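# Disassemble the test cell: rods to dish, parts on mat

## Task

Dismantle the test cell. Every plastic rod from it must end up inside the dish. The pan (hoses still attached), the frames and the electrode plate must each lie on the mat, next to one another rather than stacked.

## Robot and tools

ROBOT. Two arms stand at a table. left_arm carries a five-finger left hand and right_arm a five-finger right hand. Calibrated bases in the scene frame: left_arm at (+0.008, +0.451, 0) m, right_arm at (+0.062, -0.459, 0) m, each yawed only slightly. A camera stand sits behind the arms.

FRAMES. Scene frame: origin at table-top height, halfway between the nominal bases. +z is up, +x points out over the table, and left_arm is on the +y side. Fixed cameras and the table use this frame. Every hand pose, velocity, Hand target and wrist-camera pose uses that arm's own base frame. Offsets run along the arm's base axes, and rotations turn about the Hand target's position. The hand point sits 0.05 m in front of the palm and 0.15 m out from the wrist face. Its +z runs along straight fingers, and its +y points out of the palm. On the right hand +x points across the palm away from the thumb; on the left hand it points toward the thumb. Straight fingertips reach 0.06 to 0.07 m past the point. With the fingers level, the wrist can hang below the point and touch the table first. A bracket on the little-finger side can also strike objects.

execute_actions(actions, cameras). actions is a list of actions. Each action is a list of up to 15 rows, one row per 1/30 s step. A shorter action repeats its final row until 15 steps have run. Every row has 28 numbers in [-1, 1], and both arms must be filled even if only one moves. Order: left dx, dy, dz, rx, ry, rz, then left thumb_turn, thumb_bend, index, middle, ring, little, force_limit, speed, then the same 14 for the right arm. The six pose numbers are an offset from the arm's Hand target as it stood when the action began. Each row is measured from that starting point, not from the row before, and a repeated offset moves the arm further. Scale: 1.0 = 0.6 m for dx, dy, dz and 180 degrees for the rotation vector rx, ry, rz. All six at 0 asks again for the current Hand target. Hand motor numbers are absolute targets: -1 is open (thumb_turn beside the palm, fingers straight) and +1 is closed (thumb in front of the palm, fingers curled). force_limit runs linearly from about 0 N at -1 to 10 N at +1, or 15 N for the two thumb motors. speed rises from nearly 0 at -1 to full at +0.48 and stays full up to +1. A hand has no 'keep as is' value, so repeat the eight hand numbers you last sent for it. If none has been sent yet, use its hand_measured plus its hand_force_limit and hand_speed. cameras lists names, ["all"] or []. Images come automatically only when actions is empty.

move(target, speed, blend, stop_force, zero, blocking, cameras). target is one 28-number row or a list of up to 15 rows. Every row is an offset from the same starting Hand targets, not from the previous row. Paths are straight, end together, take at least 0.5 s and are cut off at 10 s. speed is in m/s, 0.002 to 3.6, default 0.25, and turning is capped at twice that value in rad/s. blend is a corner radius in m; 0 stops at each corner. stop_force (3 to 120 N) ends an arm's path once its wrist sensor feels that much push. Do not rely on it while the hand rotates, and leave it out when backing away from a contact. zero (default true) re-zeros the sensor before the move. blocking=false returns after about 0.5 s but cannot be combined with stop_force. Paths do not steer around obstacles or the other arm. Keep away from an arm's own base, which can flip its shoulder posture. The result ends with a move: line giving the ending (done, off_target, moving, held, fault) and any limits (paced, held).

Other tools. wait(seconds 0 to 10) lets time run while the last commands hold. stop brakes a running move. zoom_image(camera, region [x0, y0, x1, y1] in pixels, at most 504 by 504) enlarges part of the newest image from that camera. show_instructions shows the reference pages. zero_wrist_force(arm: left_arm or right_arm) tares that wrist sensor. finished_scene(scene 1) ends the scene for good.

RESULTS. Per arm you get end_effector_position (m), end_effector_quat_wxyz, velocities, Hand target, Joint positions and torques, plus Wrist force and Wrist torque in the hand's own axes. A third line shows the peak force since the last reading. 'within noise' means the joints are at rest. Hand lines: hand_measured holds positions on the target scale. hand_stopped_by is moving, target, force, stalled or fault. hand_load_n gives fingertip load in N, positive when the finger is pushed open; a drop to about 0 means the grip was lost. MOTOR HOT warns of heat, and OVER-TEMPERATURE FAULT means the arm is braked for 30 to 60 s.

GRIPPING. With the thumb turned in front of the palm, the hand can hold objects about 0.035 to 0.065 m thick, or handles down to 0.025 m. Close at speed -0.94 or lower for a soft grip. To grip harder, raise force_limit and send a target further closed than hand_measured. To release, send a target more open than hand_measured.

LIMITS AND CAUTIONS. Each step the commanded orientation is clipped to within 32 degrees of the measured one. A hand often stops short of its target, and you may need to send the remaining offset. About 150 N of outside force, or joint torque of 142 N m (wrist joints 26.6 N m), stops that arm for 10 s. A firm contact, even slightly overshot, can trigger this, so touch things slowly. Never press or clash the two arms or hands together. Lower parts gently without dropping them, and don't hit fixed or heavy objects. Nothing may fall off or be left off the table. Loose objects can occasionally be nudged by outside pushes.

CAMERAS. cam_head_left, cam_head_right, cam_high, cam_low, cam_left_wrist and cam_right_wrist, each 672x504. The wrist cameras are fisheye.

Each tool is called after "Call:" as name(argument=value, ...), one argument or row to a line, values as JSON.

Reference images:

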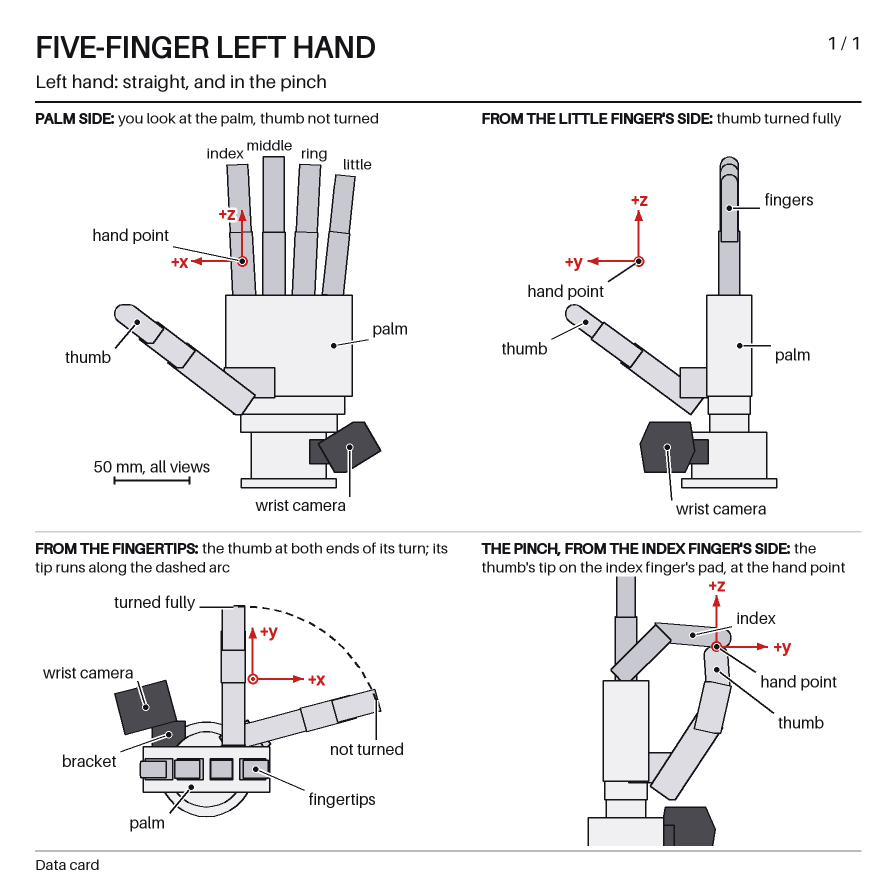

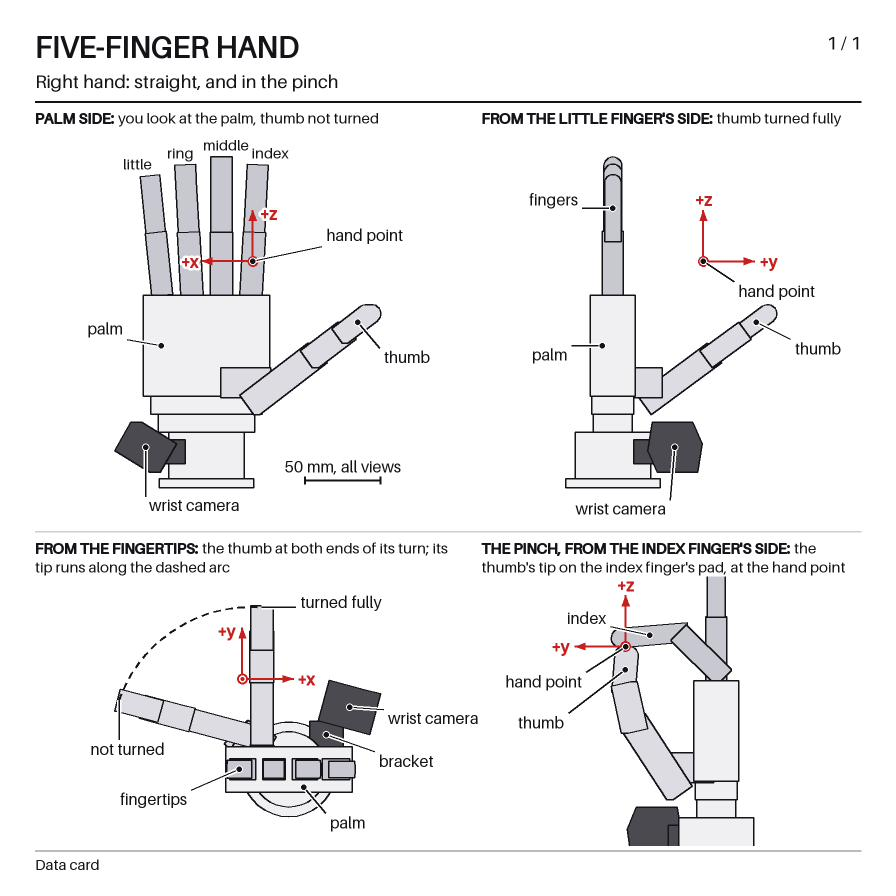

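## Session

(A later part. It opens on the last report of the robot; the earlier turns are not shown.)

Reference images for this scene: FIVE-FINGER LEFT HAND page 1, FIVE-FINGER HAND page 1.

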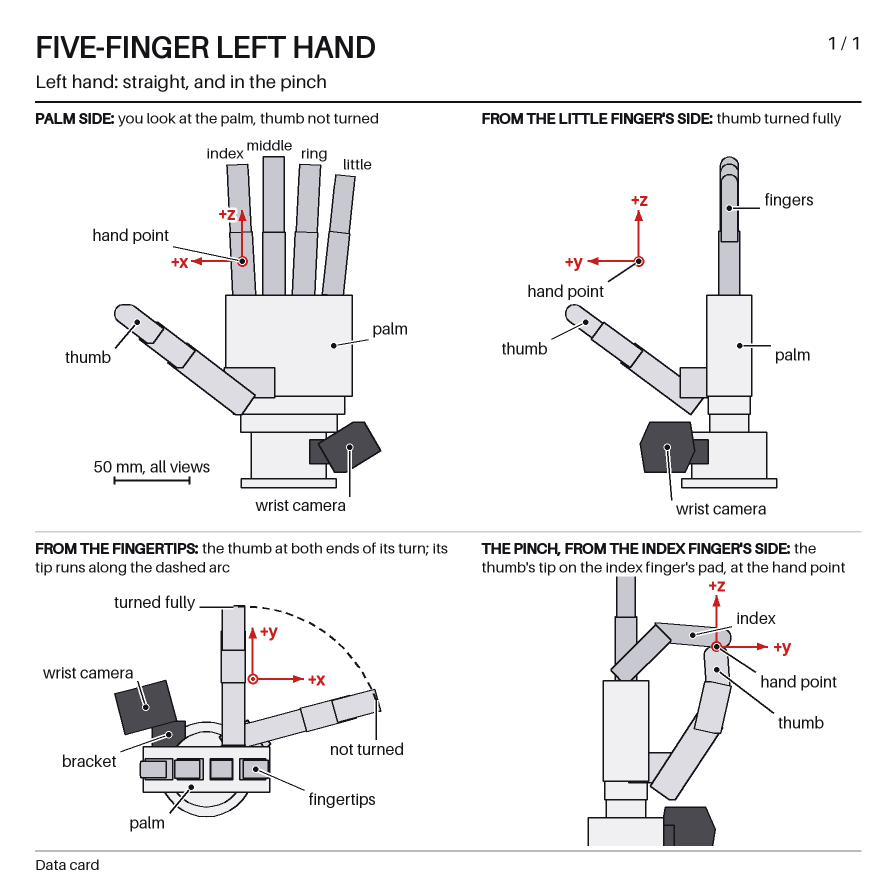

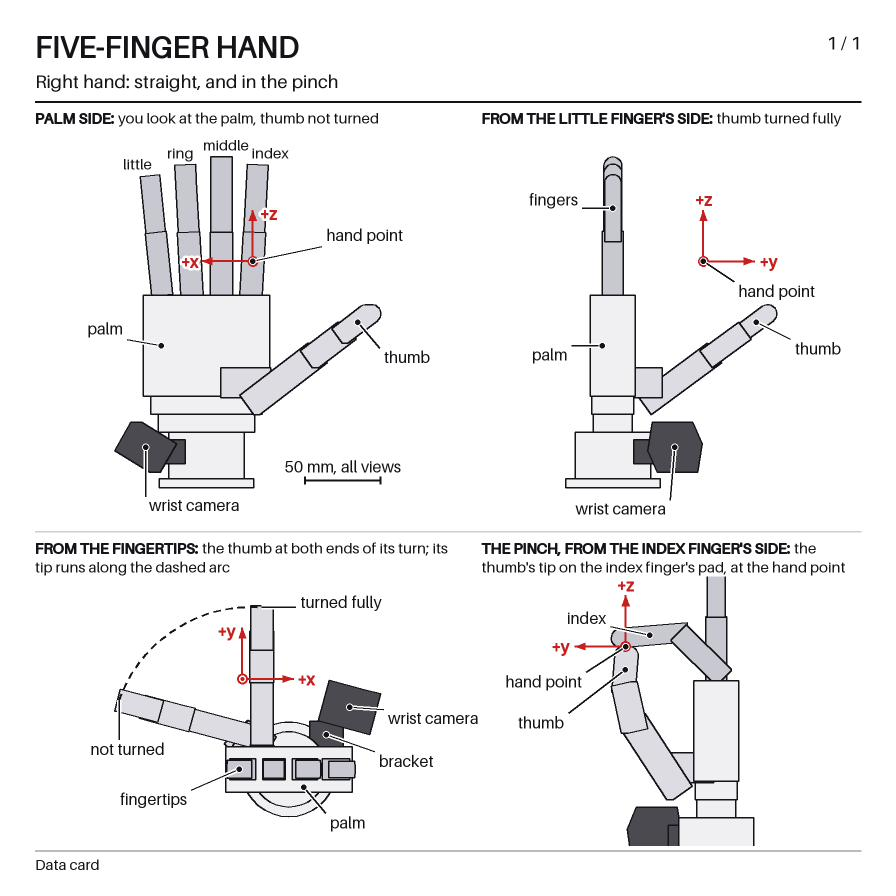

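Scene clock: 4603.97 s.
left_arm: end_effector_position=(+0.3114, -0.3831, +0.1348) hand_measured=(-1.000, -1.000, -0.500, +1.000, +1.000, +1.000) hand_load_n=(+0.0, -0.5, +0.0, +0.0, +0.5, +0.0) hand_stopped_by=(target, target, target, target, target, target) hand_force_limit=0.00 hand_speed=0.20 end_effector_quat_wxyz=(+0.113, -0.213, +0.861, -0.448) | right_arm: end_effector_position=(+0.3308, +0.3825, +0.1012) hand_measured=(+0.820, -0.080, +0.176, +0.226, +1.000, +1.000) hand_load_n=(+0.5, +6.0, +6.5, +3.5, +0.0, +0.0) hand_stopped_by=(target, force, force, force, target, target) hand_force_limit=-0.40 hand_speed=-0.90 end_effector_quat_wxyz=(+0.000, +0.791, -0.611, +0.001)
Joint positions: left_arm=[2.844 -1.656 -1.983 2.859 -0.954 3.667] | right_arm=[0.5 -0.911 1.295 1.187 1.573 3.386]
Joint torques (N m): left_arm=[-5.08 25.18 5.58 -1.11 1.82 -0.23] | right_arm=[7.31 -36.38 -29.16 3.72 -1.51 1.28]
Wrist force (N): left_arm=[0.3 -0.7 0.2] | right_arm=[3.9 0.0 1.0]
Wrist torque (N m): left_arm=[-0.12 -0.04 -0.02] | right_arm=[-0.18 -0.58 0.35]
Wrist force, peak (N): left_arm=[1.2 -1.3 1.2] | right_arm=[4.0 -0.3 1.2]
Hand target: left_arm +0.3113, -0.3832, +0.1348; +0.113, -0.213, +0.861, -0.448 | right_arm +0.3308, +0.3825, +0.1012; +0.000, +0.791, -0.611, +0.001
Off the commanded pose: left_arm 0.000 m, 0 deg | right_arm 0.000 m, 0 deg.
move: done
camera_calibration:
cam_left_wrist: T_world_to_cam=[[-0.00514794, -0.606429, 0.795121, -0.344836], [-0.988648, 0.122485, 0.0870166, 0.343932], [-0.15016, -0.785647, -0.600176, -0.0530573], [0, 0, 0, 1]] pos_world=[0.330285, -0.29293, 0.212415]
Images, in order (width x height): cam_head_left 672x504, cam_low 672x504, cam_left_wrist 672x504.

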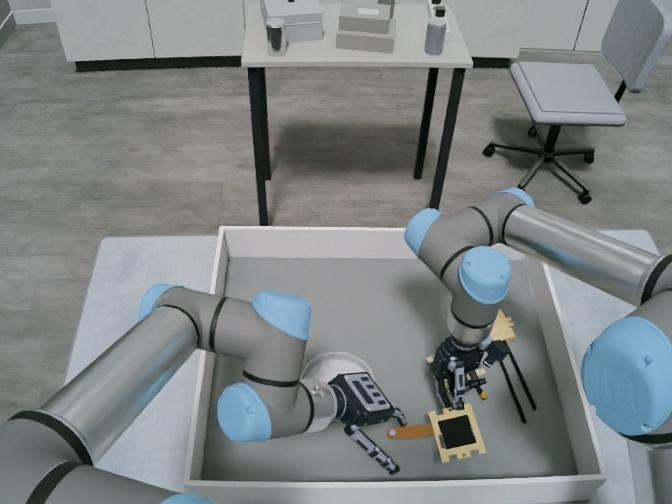

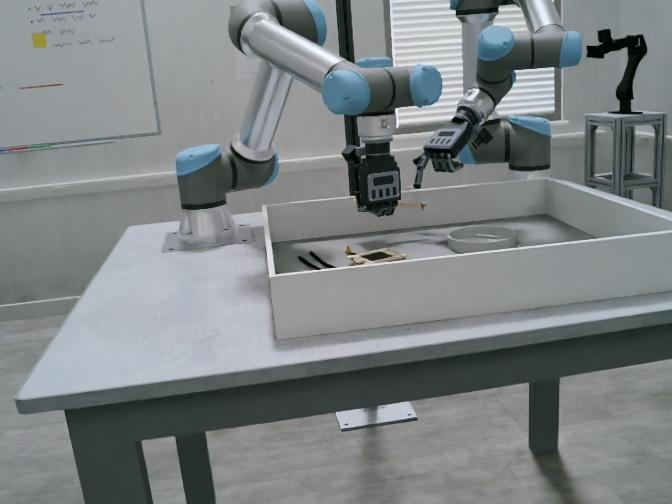

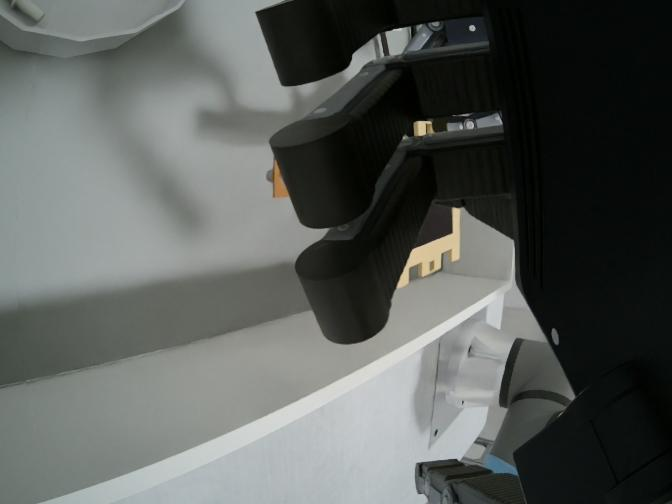

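Call:
move(
  target=[0,0,-0.05,0,0,0,-1,-1,-0.5,1,1,1,0,0.2,0,0,0,0,0,0,0.82,0.0,0.2,0.25,1,1,-0.4,-0.9],
  cameras=["cam_head_left","cam_low","cam_left_wrist"],
  speed=0.04,
  stop_force=3,
)

Call:
zoom_image(
  camera="cam_head_left",
  region=[370, 390, 440, 442],
)

Call:
zoom_image(
  camera="cam_low",
  region=[390, 175, 440, 212],
)

Scene clock: 4618.40 s.
left_arm: end_effector_position=(+0.3113, -0.3832, +0.1048) hand_measured=(-1.000, -1.000, -0.500, +1.000, +1.000, +1.000) hand_load_n=(+0.0, +0.0, +0.0, +0.0, +0.0, +0.0) hand_stopped_by=(target, target, target, target, target, target) hand_force_limit=0.00 hand_speed=0.20 end_effector_quat_wxyz=(+0.113, -0.213, +0.861, -0.448) | right_arm: end_effector_position=(+0.3308, +0.3825, +0.1012) hand_measured=(+0.820, -0.080, +0.176, +0.226, +1.000, +1.000) hand_load_n=(+0.5, +5.5, +6.5, +3.5, +0.5, +0.0) hand_stopped_by=(target, force, force, force, target, target) hand_force_limit=-0.40 hand_speed=-0.90 end_effector_quat_wxyz=(+0.000, +0.791, -0.611, +0.001)
Joint positions: left_arm=[2.844 -1.696 -2.027 2.943 -0.954 3.666] | right_arm=[0.5 -0.911 1.295 1.187 1.573 3.386]
Joint torques (N m): left_arm=[0.85 29.96 30.63 -1.26 -0.03 -0.9] | right_arm=[7.28 -36.33 -28.17 3.85 -1.58 0.85]
Wrist force (N): left_arm=[0.6 -0.8 0.2] | right_arm=[3.6 -0.3 1.0]
Wrist torque (N m): left_arm=[-0.13 -0.09 0.01] | right_arm=[-0.22 -0.54 0.33]
Wrist force, peak (N): left_arm=[0.7 -1.2 0.4] | right_arm=[4.1 0.0 1.3]
Hand target: left_arm +0.3113, -0.3832, +0.1048; +0.113, -0.213, +0.861, -0.448 | right_arm +0.3308, +0.3825, +0.1012; +0.000, +0.791, -0.611, +0.001
Off the commanded pose: left_arm 0.000 m, 0 deg | right_arm 0.000 m, 0 deg.
move: done
camera_calibration:
cam_left_wrist: T_world_to_cam=[[-0.00506945, -0.606439, 0.795114, -0.320932], [-0.988649, 0.122437, 0.0870799, 0.346427], [-0.15016, -0.785647, -0.600176, -0.0711373], [0, 0, 0, 1]] pos_world=[0.330186, -0.29293, 0.182315]
Images, in order (width x height): cam_head_left 672x504, cam_low 672x504, cam_left_wrist 672x504.

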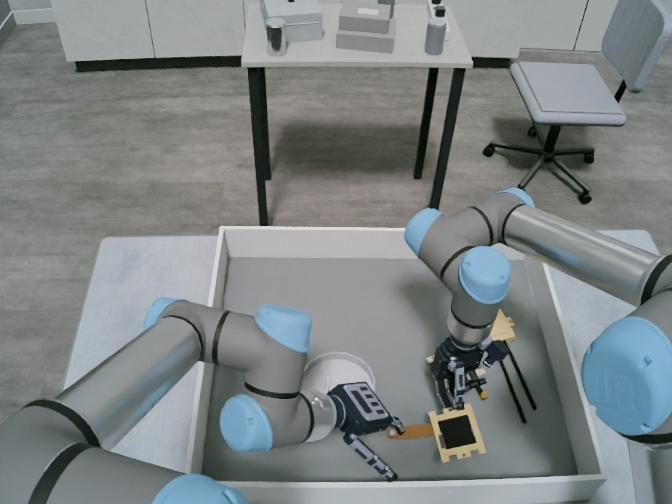

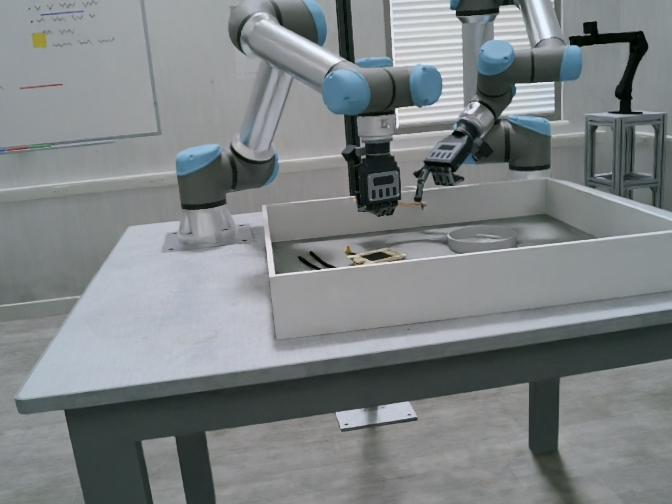

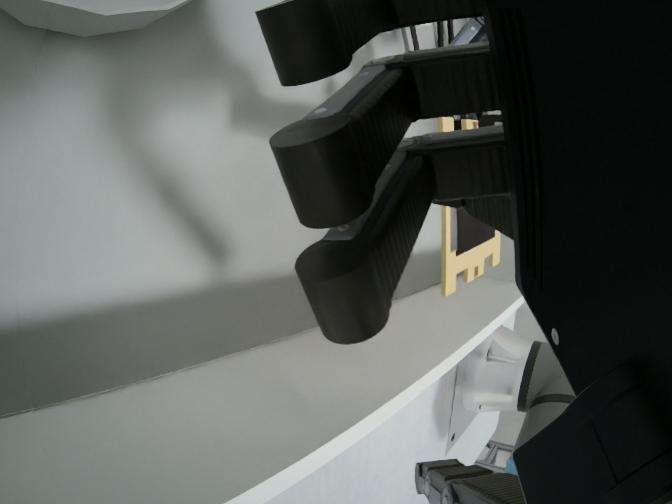

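Scaled by 7.200 from the camera's 672x504 image, which has a finer 960x720 frame.

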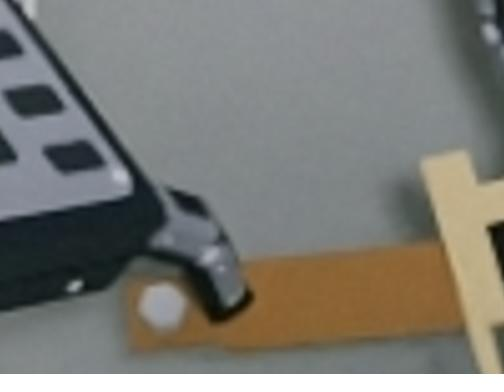

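Scaled by 10.080 from the camera's 672x504 image, which has a finer 960x720 frame.

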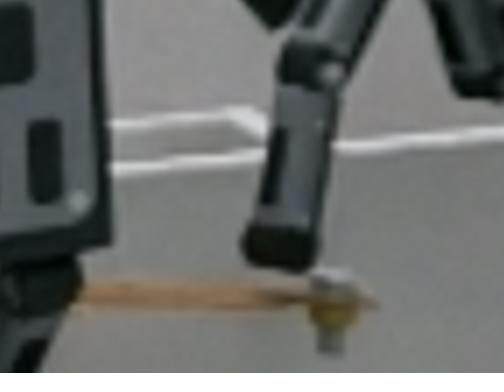

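Call:
move(
  target=[0,0,-0.005,0,0,0,-1,-1,-0.5,1,1,1,0,0.2,0,0,0,0,0,0,0.82,0.0,0.2,0.25,1,1,-0.4,-0.9],
  cameras=[],
  speed=0.02,
  stop_force=3,
)

Call:
move(
  target=[0,0.03,0,0,0,0,-1,-1,-0.5,1,1,1,0,0.2,0,0,0,0,0,0,0.82,0.0,0.2,0.25,1,1,-0.4,-0.9],
  cameras=["cam_head_left","cam_low"],
  speed=0.015,
  stop_force=5,
)

Call:
zoom_image(
  camera="cam_head_left",
  region=[370, 390, 440, 442],
)

Call:
zoom_image(
  camera="cam_low",
  region=[390, 175, 440, 212],
)

Scene clock: 4632.00 s.
left_arm: end_effector_position=(+0.3113, -0.3832, +0.1017) hand_measured=(-1.000, -1.000, -0.500, +1.000, +1.000, +1.000) hand_load_n=(+0.0, +0.0, +0.0, +0.0, +0.0, +0.0) hand_stopped_by=(target, target, target, target, target, target) hand_force_limit=0.00 hand_speed=0.20 end_effector_quat_wxyz=(+0.113, -0.213, +0.861, -0.448) | right_arm: end_effector_position=(+0.3308, +0.3825, +0.1012) hand_measured=(+0.820, -0.080, +0.176, +0.226, +1.000, +1.000) hand_load_n=(+0.5, +6.0, +7.0, +3.5, +0.0, +0.0) hand_stopped_by=(target, force, force, force, target, target) hand_force_limit=-0.40 hand_speed=-0.90 end_effector_quat_wxyz=(+0.000, +0.791, -0.611, +0.001)
Joint positions: left_arm=[2.844 -1.701 -2.031 2.952 -0.954 3.666] | right_arm=[0.5 -0.911 1.295 1.187 1.573 3.386]
Joint torques (N m): left_arm=[4.7 26.49 17.23 -2.84 0.98 -2.31] | right_arm=[7.04 -36.14 -28.41 3.82 -1.65 0.3]
Wrist force (N): left_arm=[0.5 -0.6 0.3] | right_arm=[3.9 0.2 1.1]
Wrist torque (N m): left_arm=[-0.11 -0.06 0.00] | right_arm=[-0.15 -0.59 0.36]
Wrist force, peak (N): left_arm=[0.7 -0.9 0.7] | right_arm=[4.2 -0.2 0.9]
Hand target: left_arm +0.3113, -0.3832, +0.1018; +0.113, -0.213, +0.861, -0.448 | right_arm +0.3308, +0.3825, +0.1012; +0.000, +0.791, -0.611, +0.001
Off the commanded pose: left_arm 0.000 m, 0 deg | right_arm 0.000 m, 0 deg.
move: done
No camera images: "cameras" was empty.

Scene clock: 4634.30 s.
left_arm: end_effector_position=(+0.3113, -0.3652, +0.1018) hand_measured=(-1.000, -1.000, -0.500, +1.000, +1.000, +1.000) hand_load_n=(-0.5, +0.0, +0.0, +0.5, +0.0, +0.0) hand_stopped_by=(target, target, target, target, target, target) hand_force_limit=0.00 hand_speed=0.20 end_effector_quat_wxyz=(+0.113, -0.213, +0.861, -0.448) | right_arm: end_effector_position=(+0.3308, +0.3825, +0.1012) hand_measured=(+0.820, -0.080, +0.176, +0.226, +1.000, +1.000) hand_load_n=(+0.5, +6.0, +6.5, +3.5, +0.0, +0.0) hand_stopped_by=(target, force, force, force, target, target) hand_force_limit=-0.40 hand_speed=-0.90 end_effector_quat_wxyz=(+0.000, +0.791, -0.611, +0.001)
Joint positions: left_arm=[2.901 -1.681 -2.06 2.931 -0.914 3.717] | right_arm=[0.5 -0.911 1.295 1.187 1.573 3.386]
Joint torques (N m): left_arm=[-7.17 12.32 29.23 0.79 -1.95 -2.42] | right_arm=[7.68 -35.92 -28.46 3.72 -1.51 0.17]
Wrist force (N): left_arm=[0.4 -0.5 0.4] | right_arm=[3.6 -0.3 1.3]
Wrist torque (N m): left_arm=[-0.09 -0.05 0.02] | right_arm=[-0.24 -0.55 0.33]
Wrist force, peak (N): left_arm=[0.9 -1.1 0.4] | right_arm=[4.1 0.1 1.4]
Hand target: left_arm +0.3113, -0.3652, +0.1018; +0.113, -0.213, +0.861, -0.448 | right_arm +0.3308, +0.3825, +0.1012; +0.000, +0.791, -0.611, +0.001
Off the commanded pose: left_arm 0.000 m, 0 deg | right_arm 0.000 m, 0 deg.
move: done
Images, in order (width x height): cam_head_left 672x504, cam_low 672x504.

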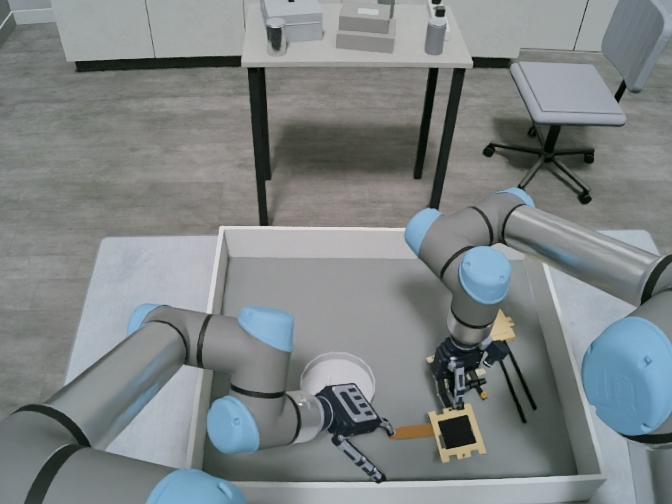

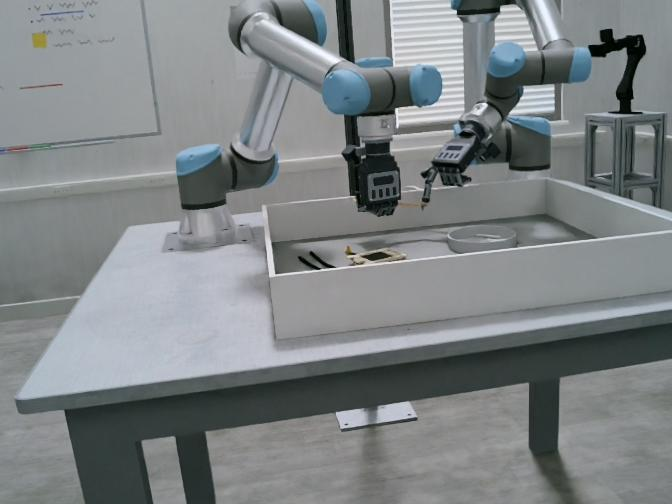

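Scaled by 7.200 from the camera's 672x504 image, which has a finer 960x720 frame.

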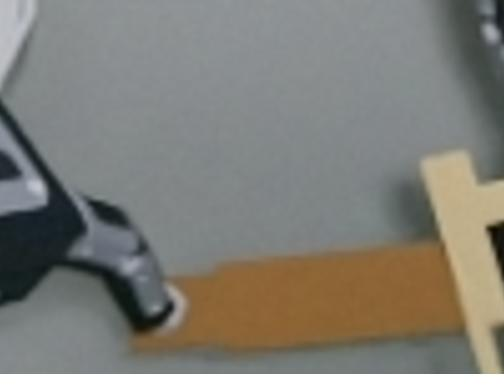

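Scaled by 10.080 from the camera's 672x504 image, which has a finer 960x720 frame.

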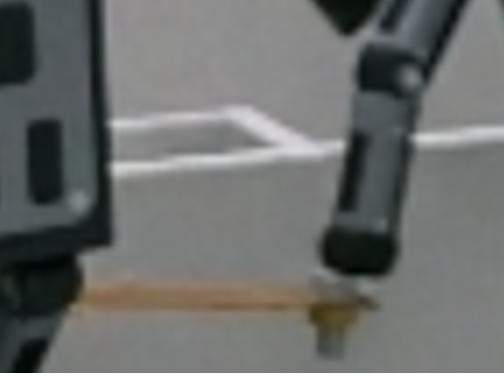

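Call:
move(
  target=[
    [0,0,0.008,0,0,0,-1,-1,-0.5,1,1,1,0,0.2,0,0,0,0,0,0,0.82,0.0,0.2,0.25,1,1,-0.4,-0.9],
    [0,-0.035,0.008,0,0,0,-1,-1,-0.5,1,1,1,0,0.2,0,0,0,0,0,0,0.82,0.0,0.2,0.25,1,1,-0.4,-0.9],
    [0,-0.035,-0.015,0,0,0,-1,-1,-0.5,1,1,1,0,0.2,0,0,0,0,0,0,0.82,0.0,0.2,0.25,1,1,-0.4,-0.9],
  ],
  cameras=["cam_low"],
  speed=[0.03,0.03,0.012],
  stop_force=3,
)

Call:
zoom_image(
  camera="cam_low",
  region=[390, 175, 440, 212],
)

Scene clock: 4649.63 s.
left_arm: end_effector_position=(+0.3113, -0.3862, +0.0928) hand_measured=(-1.000, -1.000, -0.500, +1.000, +1.000, +1.000) hand_load_n=(+0.0, +0.0, +0.5, +0.0, +0.0, +0.0) hand_stopped_by=(target, target, target, target, target, target) hand_force_limit=0.00 hand_speed=0.20 end_effector_quat_wxyz=(+0.113, -0.213, +0.861, -0.448) | right_arm: end_effector_position=(+0.3308, +0.3825, +0.1012) hand_measured=(+0.820, -0.082, +0.176, +0.226, +1.000, +1.000) hand_load_n=(+1.5, +6.5, +10.0, +2.0, +0.0, +0.0) hand_stopped_by=(target, force, force, force, target, target) hand_force_limit=-0.40 hand_speed=-0.90 end_effector_quat_wxyz=(+0.000, +0.791, -0.611, +0.001)
Joint positions: left_arm=[2.835 -1.718 -2.038 2.98 -0.961 3.659] | right_arm=[0.5 -0.911 1.295 1.187 1.573 3.386]
Joint torques (N m): left_arm=[5.4 30.28 29.06 -2.99 2.59 1.1] | right_arm=[7.48 -37.55 -27.78 3.67 -1.47 -0.53]
Wrist force (N): left_arm=[0.8 -1.5 0.1] | right_arm=[3.6 -0.2 2.0]
Wrist torque (N m): left_arm=[-0.10 -0.08 0.08] | right_arm=[-0.18 -0.49 0.36]
Wrist force, peak (N): left_arm=[0.8 -1.8 -0.2] | right_arm=[4.0 -0.5 2.1]
Hand target: left_arm +0.3113, -0.3862, +0.0928; +0.113, -0.213, +0.861, -0.448 | right_arm +0.3308, +0.3825, +0.1012; +0.000, +0.791, -0.611, +0.001
Off the commanded pose: left_arm 0.000 m, 0 deg | right_arm 0.000 m, 0 deg.
move: done
Images, in order (width x height): cam_low 672x504.

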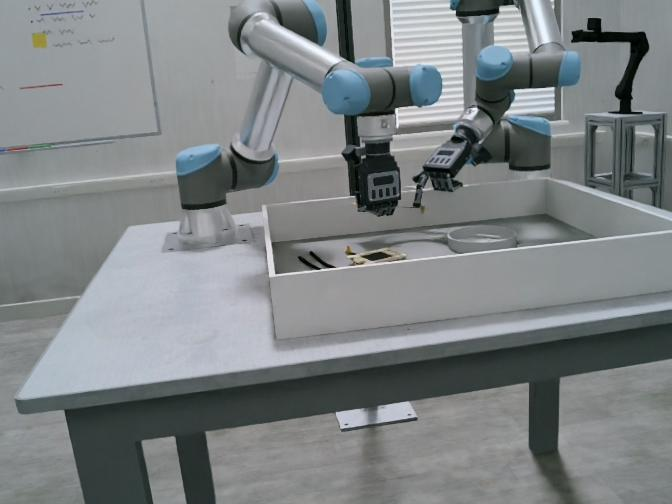

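Scaled by 10.080 from the camera's 672x504 image, which has a finer 960x720 frame.

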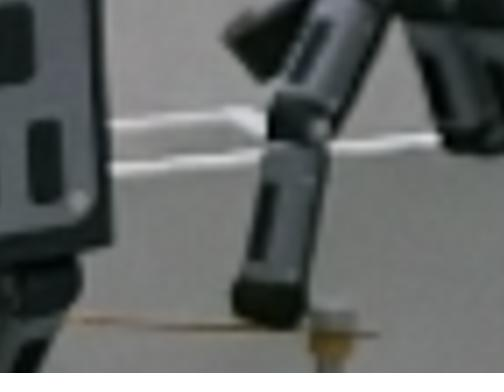

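Call:
move(
  target=[
    [0,0,0.0025,0,0,0,-1,-1,-0.5,1,1,1,0,0.2,0,0,0,0,0,0,0.82,0.0,0.2,0.25,1,1,-0.4,-0.9],
    [0,0.035,0.0025,0,0,0,-1,-1,-0.5,1,1,1,0,0.2,0,0,0,0,0,0,0.82,0.0,0.2,0.25,1,1,-0.4,-0.9],
  ],
  cameras=["cam_head_left","cam_low"],
  speed=0.012,
  stop_force=6,
)

Call:
zoom_image(
  camera="cam_head_left",
  region=[370, 390, 440, 442],
)

Call:
zoom_image(
  camera="cam_low",
  region=[390, 175, 440, 212],
)

Scene clock: 4670.73 s.
left_arm: end_effector_position=(+0.3113, -0.3652, +0.0943) hand_measured=(-1.000, -1.000, -0.500, +1.000, +1.000, +1.000) hand_load_n=(+0.0, +0.0, +0.0, +0.0, +0.0, +0.0) hand_stopped_by=(target, target, target, target, target, target) hand_force_limit=0.00 hand_speed=0.20 end_effector_quat_wxyz=(+0.113, -0.213, +0.861, -0.448) | right_arm: end_effector_position=(+0.3308, +0.3825, +0.1012) hand_measured=(+0.820, -0.082, +0.176, +0.226, +1.000, +1.000) hand_load_n=(+2.5, +5.5, +7.0, +2.5, +0.0, +0.0) hand_stopped_by=(target, force, force, force, target, target) hand_force_limit=-0.40 hand_speed=-0.90 end_effector_quat_wxyz=(+0.000, +0.791, -0.611, +0.001)
Joint positions: left_arm=[2.901 -1.693 -2.07 2.953 -0.914 3.717] | right_arm=[0.5 -0.911 1.295 1.187 1.573 3.386]
Joint torques (N m): left_arm=[-6.2 13.01 29.09 0.94 -1.93 -2.46] | right_arm=[-7.26 -40.09 -26.23 3.68 0.96 -1.18]
Wrist force (N): left_arm=[0.5 -0.9 0.4] | right_arm=[3.8 -0.1 1.3]
Wrist torque (N m): left_arm=[-0.13 -0.05 0.02] | right_arm=[-0.19 -0.52 0.33]
Wrist force, peak (N): left_arm=[1.3 -4.2 3.5] | right_arm=[3.9 0.0 2.1]
Hand target: left_arm +0.3113, -0.3652, +0.0943; +0.113, -0.213, +0.861, -0.448 | right_arm +0.3308, +0.3825, +0.1012; +0.000, +0.791, -0.611, +0.001
Off the commanded pose: left_arm 0.000 m, 0 deg | right_arm 0.000 m, 0 deg.
move: done
Images, in order (width x height): cam_head_left 672x504, cam_low 672x504.

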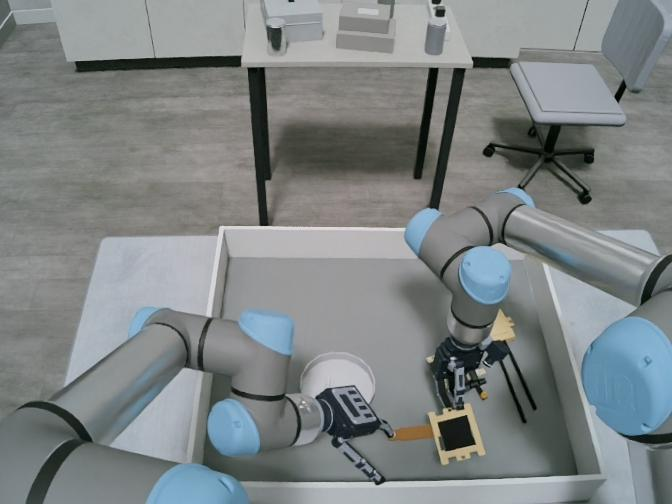

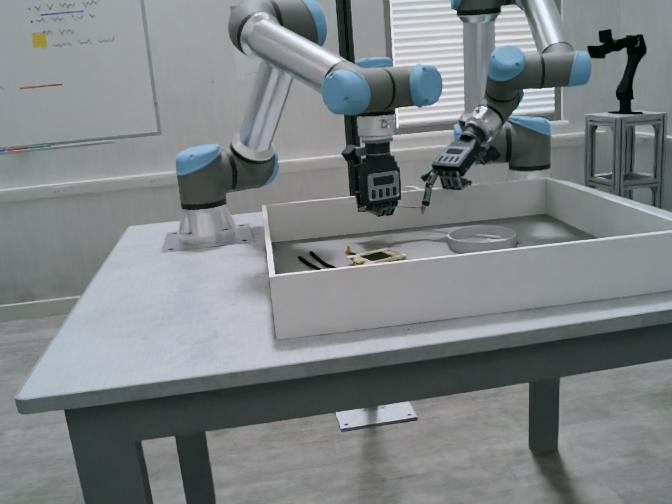

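Scaled by 7.200 from the camera's 672x504 image, which has a finer 960x720 frame.

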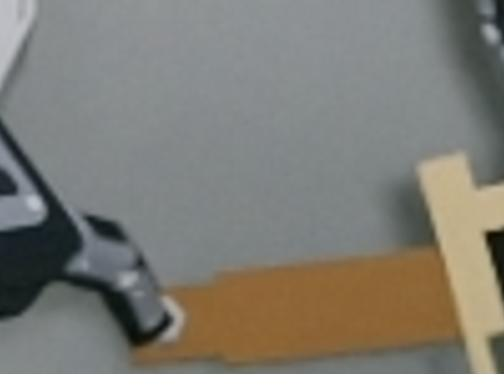

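Scaled by 10.080 from the camera's 672x504 image, which has a finer 960x720 frame.

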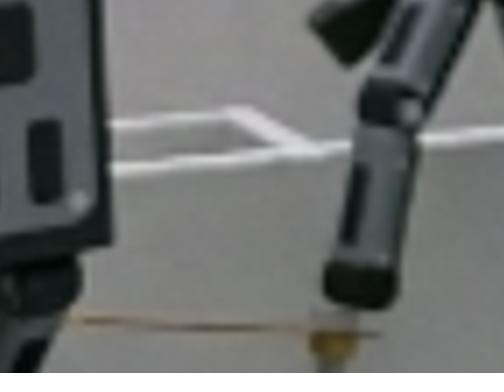

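Call:
move(
  target=[
    [0.0,0,0.2,0,0,0,-1,-1,-1,-1,-1,-1,0,0.2,0,0,0,0,0,0,0.82,0.0,0.2,0.25,1,1,-0.4,-0.9],
    [0.0728,0,0.33,0,0,0,-1,-1,-1,-1,-1,-1,0,0.2,0,0,0.165,0.333,0,0,0.82,0.0,0.2,0.25,1,1,-0.4,-0.9],
  ],
  cameras=["cam_head_left","cam_low","cam_left_wrist"],
  speed=[0.15,0.15],
)

Scene clock: 4719.73 s.
left_arm: end_effector_position=(+0.3550, -0.3652, +0.2923) hand_measured=(-1.000, -1.000, -1.000, -1.000, -1.000, -1.000) hand_load_n=(+0.0, +0.0, -0.5, +0.0, +0.0, +0.0) hand_stopped_by=(target, target, target, target, target, target) hand_force_limit=0.00 hand_speed=0.20 end_effector_quat_wxyz=(+0.113, -0.213, +0.861, -0.448) | right_arm: end_effector_position=(+0.3308, +0.3824, +0.2001) hand_measured=(+0.820, -0.082, +0.176, +0.226, +1.000, +1.000) hand_load_n=(+2.0, +3.5, +4.5, +3.0, +0.0, +0.0) hand_stopped_by=(target, force, force, force, target, target) hand_force_limit=-0.40 hand_speed=-0.90 end_effector_quat_wxyz=(-0.395, +0.686, -0.530, -0.305)
Joint positions: left_arm=[2.932 -1.617 -1.612 2.401 -0.893 3.746] | right_arm=[0.063 -1.129 1.732 0.857 0.53 3.014]
Joint torques (N m): left_arm=[-2.4 27.74 5.91 0.82 2.17 1.03] | right_arm=[6.78 -47.39 -25.99 3.61 -1.61 1.31]
Wrist force (N): left_arm=[0.5 -0.9 0.3] | right_arm=[4.8 -0.2 0.3]
Wrist torque (N m): left_arm=[-0.17 -0.06 0.01] | right_arm=[-0.07 -0.61 0.43]
Wrist force, peak (N): left_arm=[0.4 -2.1 -0.3] | right_arm=[5.0 -0.1 0.4]
Hand target: left_arm +0.3550, -0.3652, +0.2923; +0.113, -0.213, +0.861, -0.448 | right_arm +0.3308, +0.3825, +0.2002; -0.395, +0.686, -0.530, -0.305
Off the commanded pose: left_arm 0.000 m, 0 deg | right_arm 0.000 m, 0 deg.
move: done
camera_calibration:
cam_left_wrist: T_world_to_cam=[[-0.00514794, -0.606429, 0.795121, -0.458848], [-0.988648, 0.122485, 0.0870166, 0.371235], [-0.15016, -0.785647, -0.600176, 0.062114], [0, 0, 0, 1]] pos_world=[0.373985, -0.27493, 0.369815]
Images, in order (width x height): cam_head_left 672x504, cam_low 672x504, cam_left_wrist 672x504.

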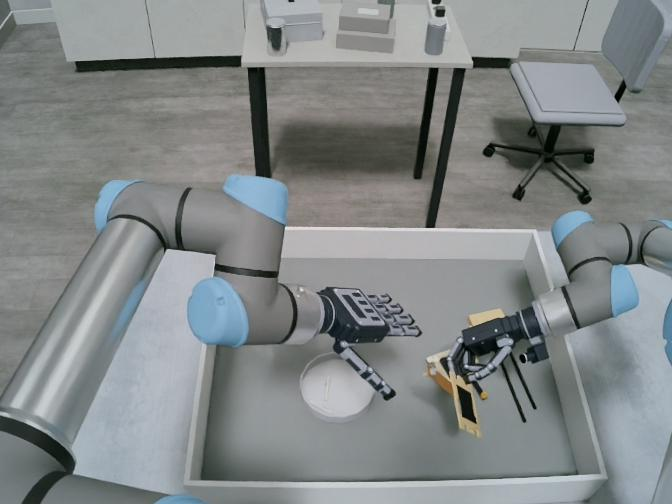

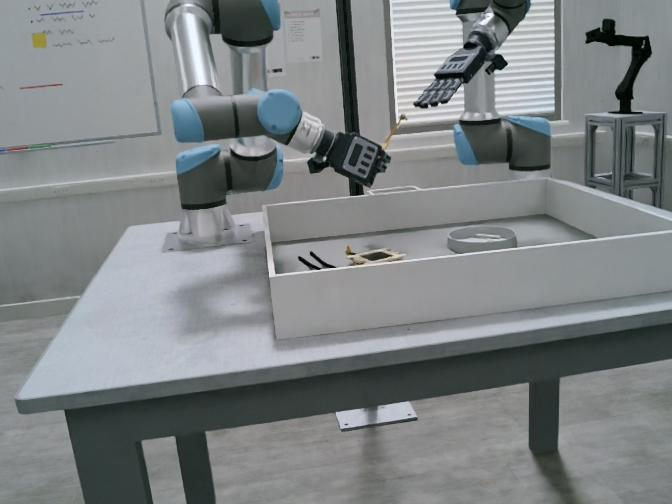

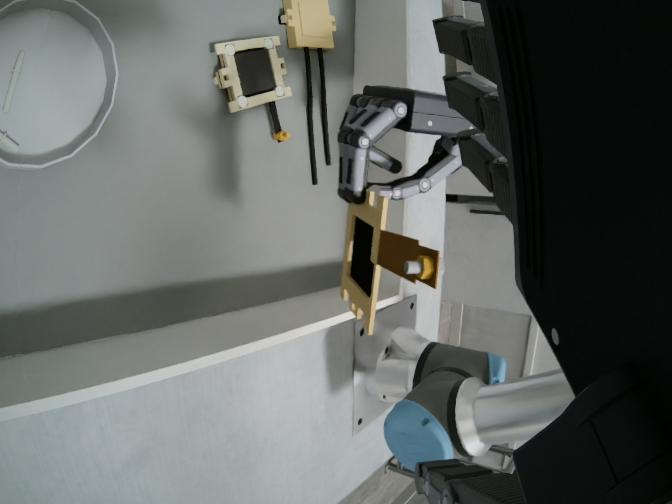

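Call:
zoom_image(
  camera="cam_left_wrist",
  region=[320, 180, 460, 340],
)

Call:
zoom_image(
  camera="cam_left_wrist",
  region=[200, 0, 350, 160],
)

Scaled by 3.150 from the camera's 672x504 image, which has a finer 960x720 frame.

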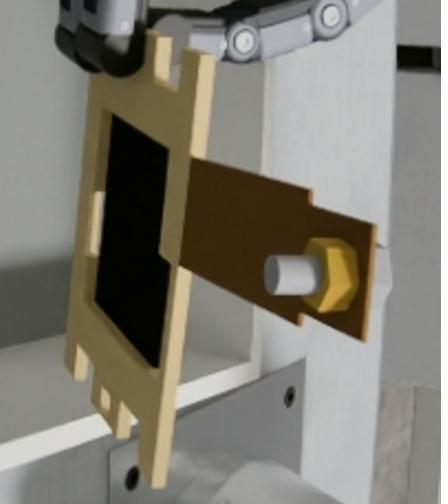

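Scaled by 3.150 from the camera's 672x504 image, which has a finer 960x720 frame.

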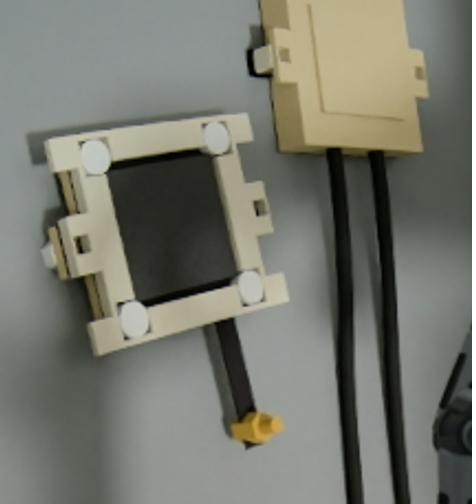

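Call:
move(
  target=[
    [0.0,0,0.0,0,0,0,-1,-1,-1,-1,-1,-1,0,0.2,-0.0167,0,-0.1,-0.333,0,0,0.82,0.0,0.2,0.25,1,1,-0.4,-0.9],
    [0.0,0,0.0,0,0,0,-1,-1,-1,-1,-1,-1,0,0.2,-0.0167,0,-0.245,-0.333,0,0,0.82,0.0,0.2,0.25,1,1,-0.4,-0.9],
  ],
  cameras=["cam_head_left","cam_low"],
  speed=[0.12,0.08],
)

Call:
zoom_image(
  camera="cam_head_left",
  region=[370, 340, 520, 452],
)

Call:
zoom_image(
  camera="cam_low",
  region=[340, 185, 480, 290],
)

Scene clock: 4763.53 s.
left_arm: end_effector_position=(+0.3550, -0.3652, +0.2923) hand_measured=(-1.000, -1.000, -1.000, -1.000, -1.000, -1.000) hand_load_n=(+0.0, +0.0, -0.5, +0.0, +0.0, +0.0) hand_stopped_by=(target, target, target, target, target, target) hand_force_limit=0.00 hand_speed=0.20 end_effector_quat_wxyz=(+0.113, -0.213, +0.861, -0.448) | right_arm: end_effector_position=(+0.3207, +0.3824, +0.0531) hand_measured=(+0.820, -0.082, +0.176, +0.226, +1.000, +1.000) hand_load_n=(+2.0, +4.0, +5.0, +3.0, +0.0, +0.0) hand_stopped_by=(target, force, force, force, target, target) hand_force_limit=-0.40 hand_speed=-0.90 end_effector_quat_wxyz=(+0.000, +0.791, -0.611, +0.001)
Joint positions: left_arm=[2.932 -1.617 -1.612 2.401 -0.893 3.746] | right_arm=[0.509 -0.878 1.373 1.076 1.573 3.395]
Joint torques (N m): left_arm=[-5.98 29.06 6.96 0.8 -0.73 -1.81] | right_arm=[-6.79 -57.65 -28.69 3.64 0.91 1.11]
Wrist force (N): left_arm=[0.3 -0.8 0.5] | right_arm=[3.8 0.1 0.9]
Wrist torque (N m): left_arm=[-0.15 -0.03 -0.01] | right_arm=[-0.15 -0.61 0.35]
Wrist force, peak (N): left_arm=[0.8 -1.0 0.5] | right_arm=[5.0 -0.4 0.3]
Hand target: left_arm +0.3550, -0.3652, +0.2923; +0.113, -0.213, +0.861, -0.448 | right_arm +0.3208, +0.3825, +0.0532; +0.000, +0.791, -0.611, +0.001
Off the commanded pose: left_arm 0.000 m, 0 deg | right_arm 0.000 m, 0 deg.
move: done
Images, in order (width x height): cam_head_left 672x504, cam_low 672x504.

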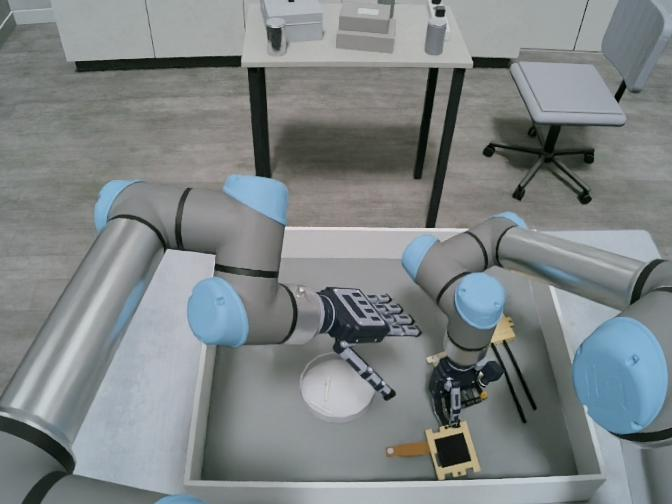

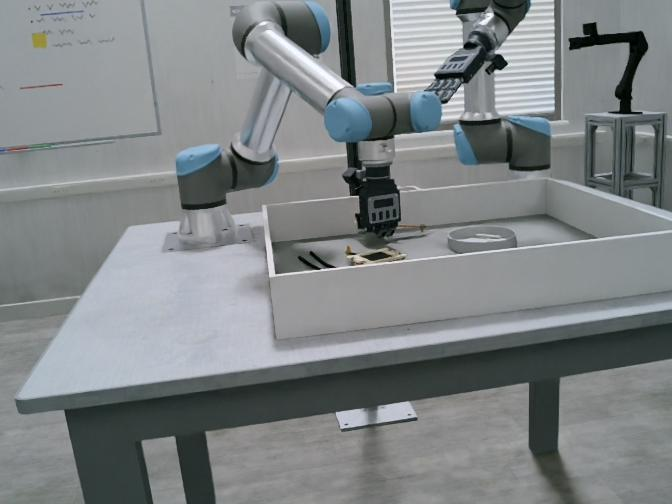

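Scaled by 3.360 from the camera's 672x504 image, which has a finer 960x720 frame.

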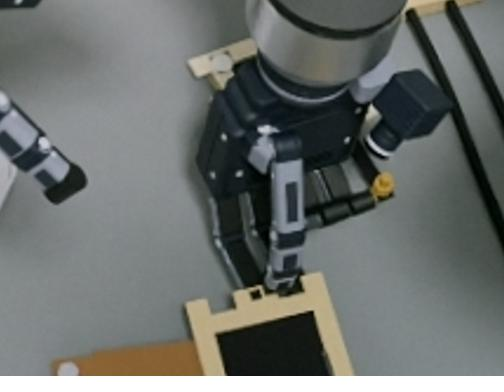

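Scaled by 3.600 from the camera's 672x504 image, which has a finer 960x720 frame.

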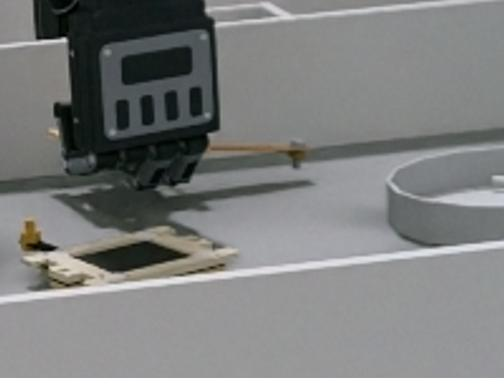

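Call:
move(
  target=[
    [0.0,0,0.0,0,0,0,-1,-1,-1,-1,-1,-1,0,0.2,-0.008,0.045,0.0,0,0,0,0.82,0.0,0.2,0.25,1,1,-0.4,-0.9],
    [0.0,0,0.0,0,0,0,-1,-1,-1,-1,-1,-1,0,0.2,-0.008,0.045,-0.022,0,0,0,0.82,0.0,0.2,0.25,1,1,-0.4,-0.9],
  ],
  cameras=["cam_head_left","cam_low"],
  speed=[0.05,0.015],
  stop_force=4,
)

Call:
zoom_image(
  camera="cam_low",
  region=[340, 185, 480, 290],
)

Scene clock: 4785.93 s.
left_arm: end_effector_position=(+0.3550, -0.3652, +0.2923) hand_measured=(-1.000, -1.000, -1.000, -1.000, -1.000, -1.000) hand_load_n=(+0.0, +0.0, +0.0, -0.5, +0.0, +0.0) hand_stopped_by=(target, target, target, target, target, target) hand_force_limit=0.00 hand_speed=0.20 end_effector_quat_wxyz=(+0.113, -0.213, +0.861, -0.448) | right_arm: end_effector_position=(+0.3160, +0.4095, +0.0400) hand_measured=(+0.820, -0.080, +0.176, +0.226, +1.000, +1.000) hand_load_n=(+1.5, +2.5, +4.0, +5.0, +0.5, +0.0) hand_stopped_by=(target, force, force, force, target, target) hand_force_limit=-0.40 hand_speed=-0.90 end_effector_quat_wxyz=(+0.000, +0.791, -0.611, +0.001)
Joint positions: left_arm=[2.932 -1.617 -1.612 2.401 -0.893 3.746] | right_arm=[0.558 -0.829 1.322 1.078 1.573 3.444]
Joint torques (N m): left_arm=[-4.75 29.61 7.58 0.76 -0.65 -1.88] | right_arm=[-7.64 -59.71 -27.48 3.63 1.56 1.48]
Wrist force (N): left_arm=[0.5 -0.7 0.6] | right_arm=[4.1 0.0 0.6]
Wrist torque (N m): left_arm=[-0.16 -0.06 0.00] | right_arm=[-0.17 -0.69 0.36]
Wrist force, peak (N): left_arm=[0.5 -1.1 0.7] | right_arm=[4.6 0.3 1.0]
Hand target: left_arm +0.3550, -0.3652, +0.2923; +0.113, -0.213, +0.861, -0.448 | right_arm +0.3160, +0.4095, +0.0400; +0.000, +0.791, -0.611, +0.001
Off the commanded pose: left_arm 0.000 m, 0 deg | right_arm 0.000 m, 0 deg.
move: done
Images, in order (width x height): cam_head_left 672x504, cam_low 672x504.

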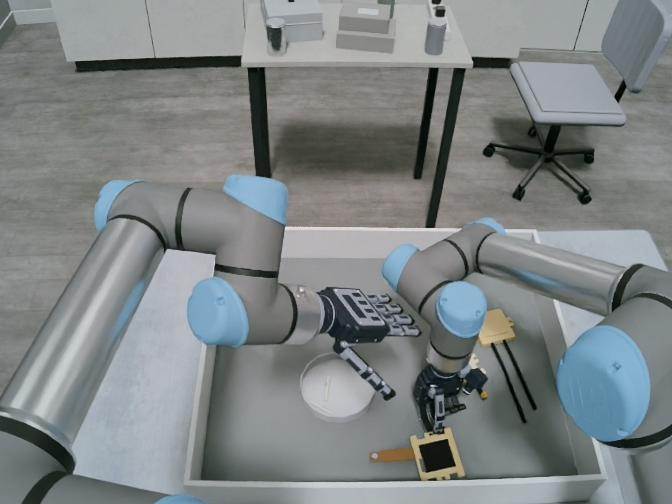

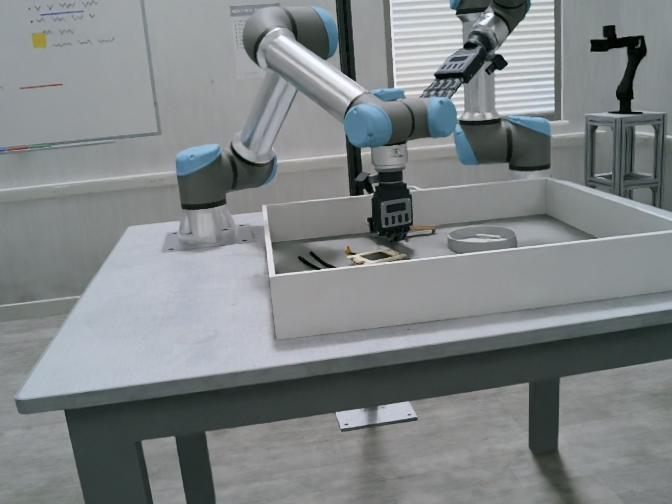

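Scaled by 3.600 from the camera's 672x504 image, which has a finer 960x720 frame.

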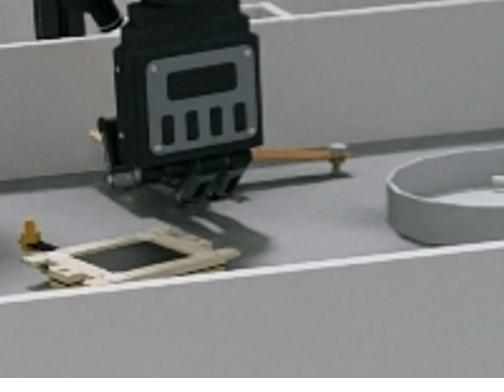

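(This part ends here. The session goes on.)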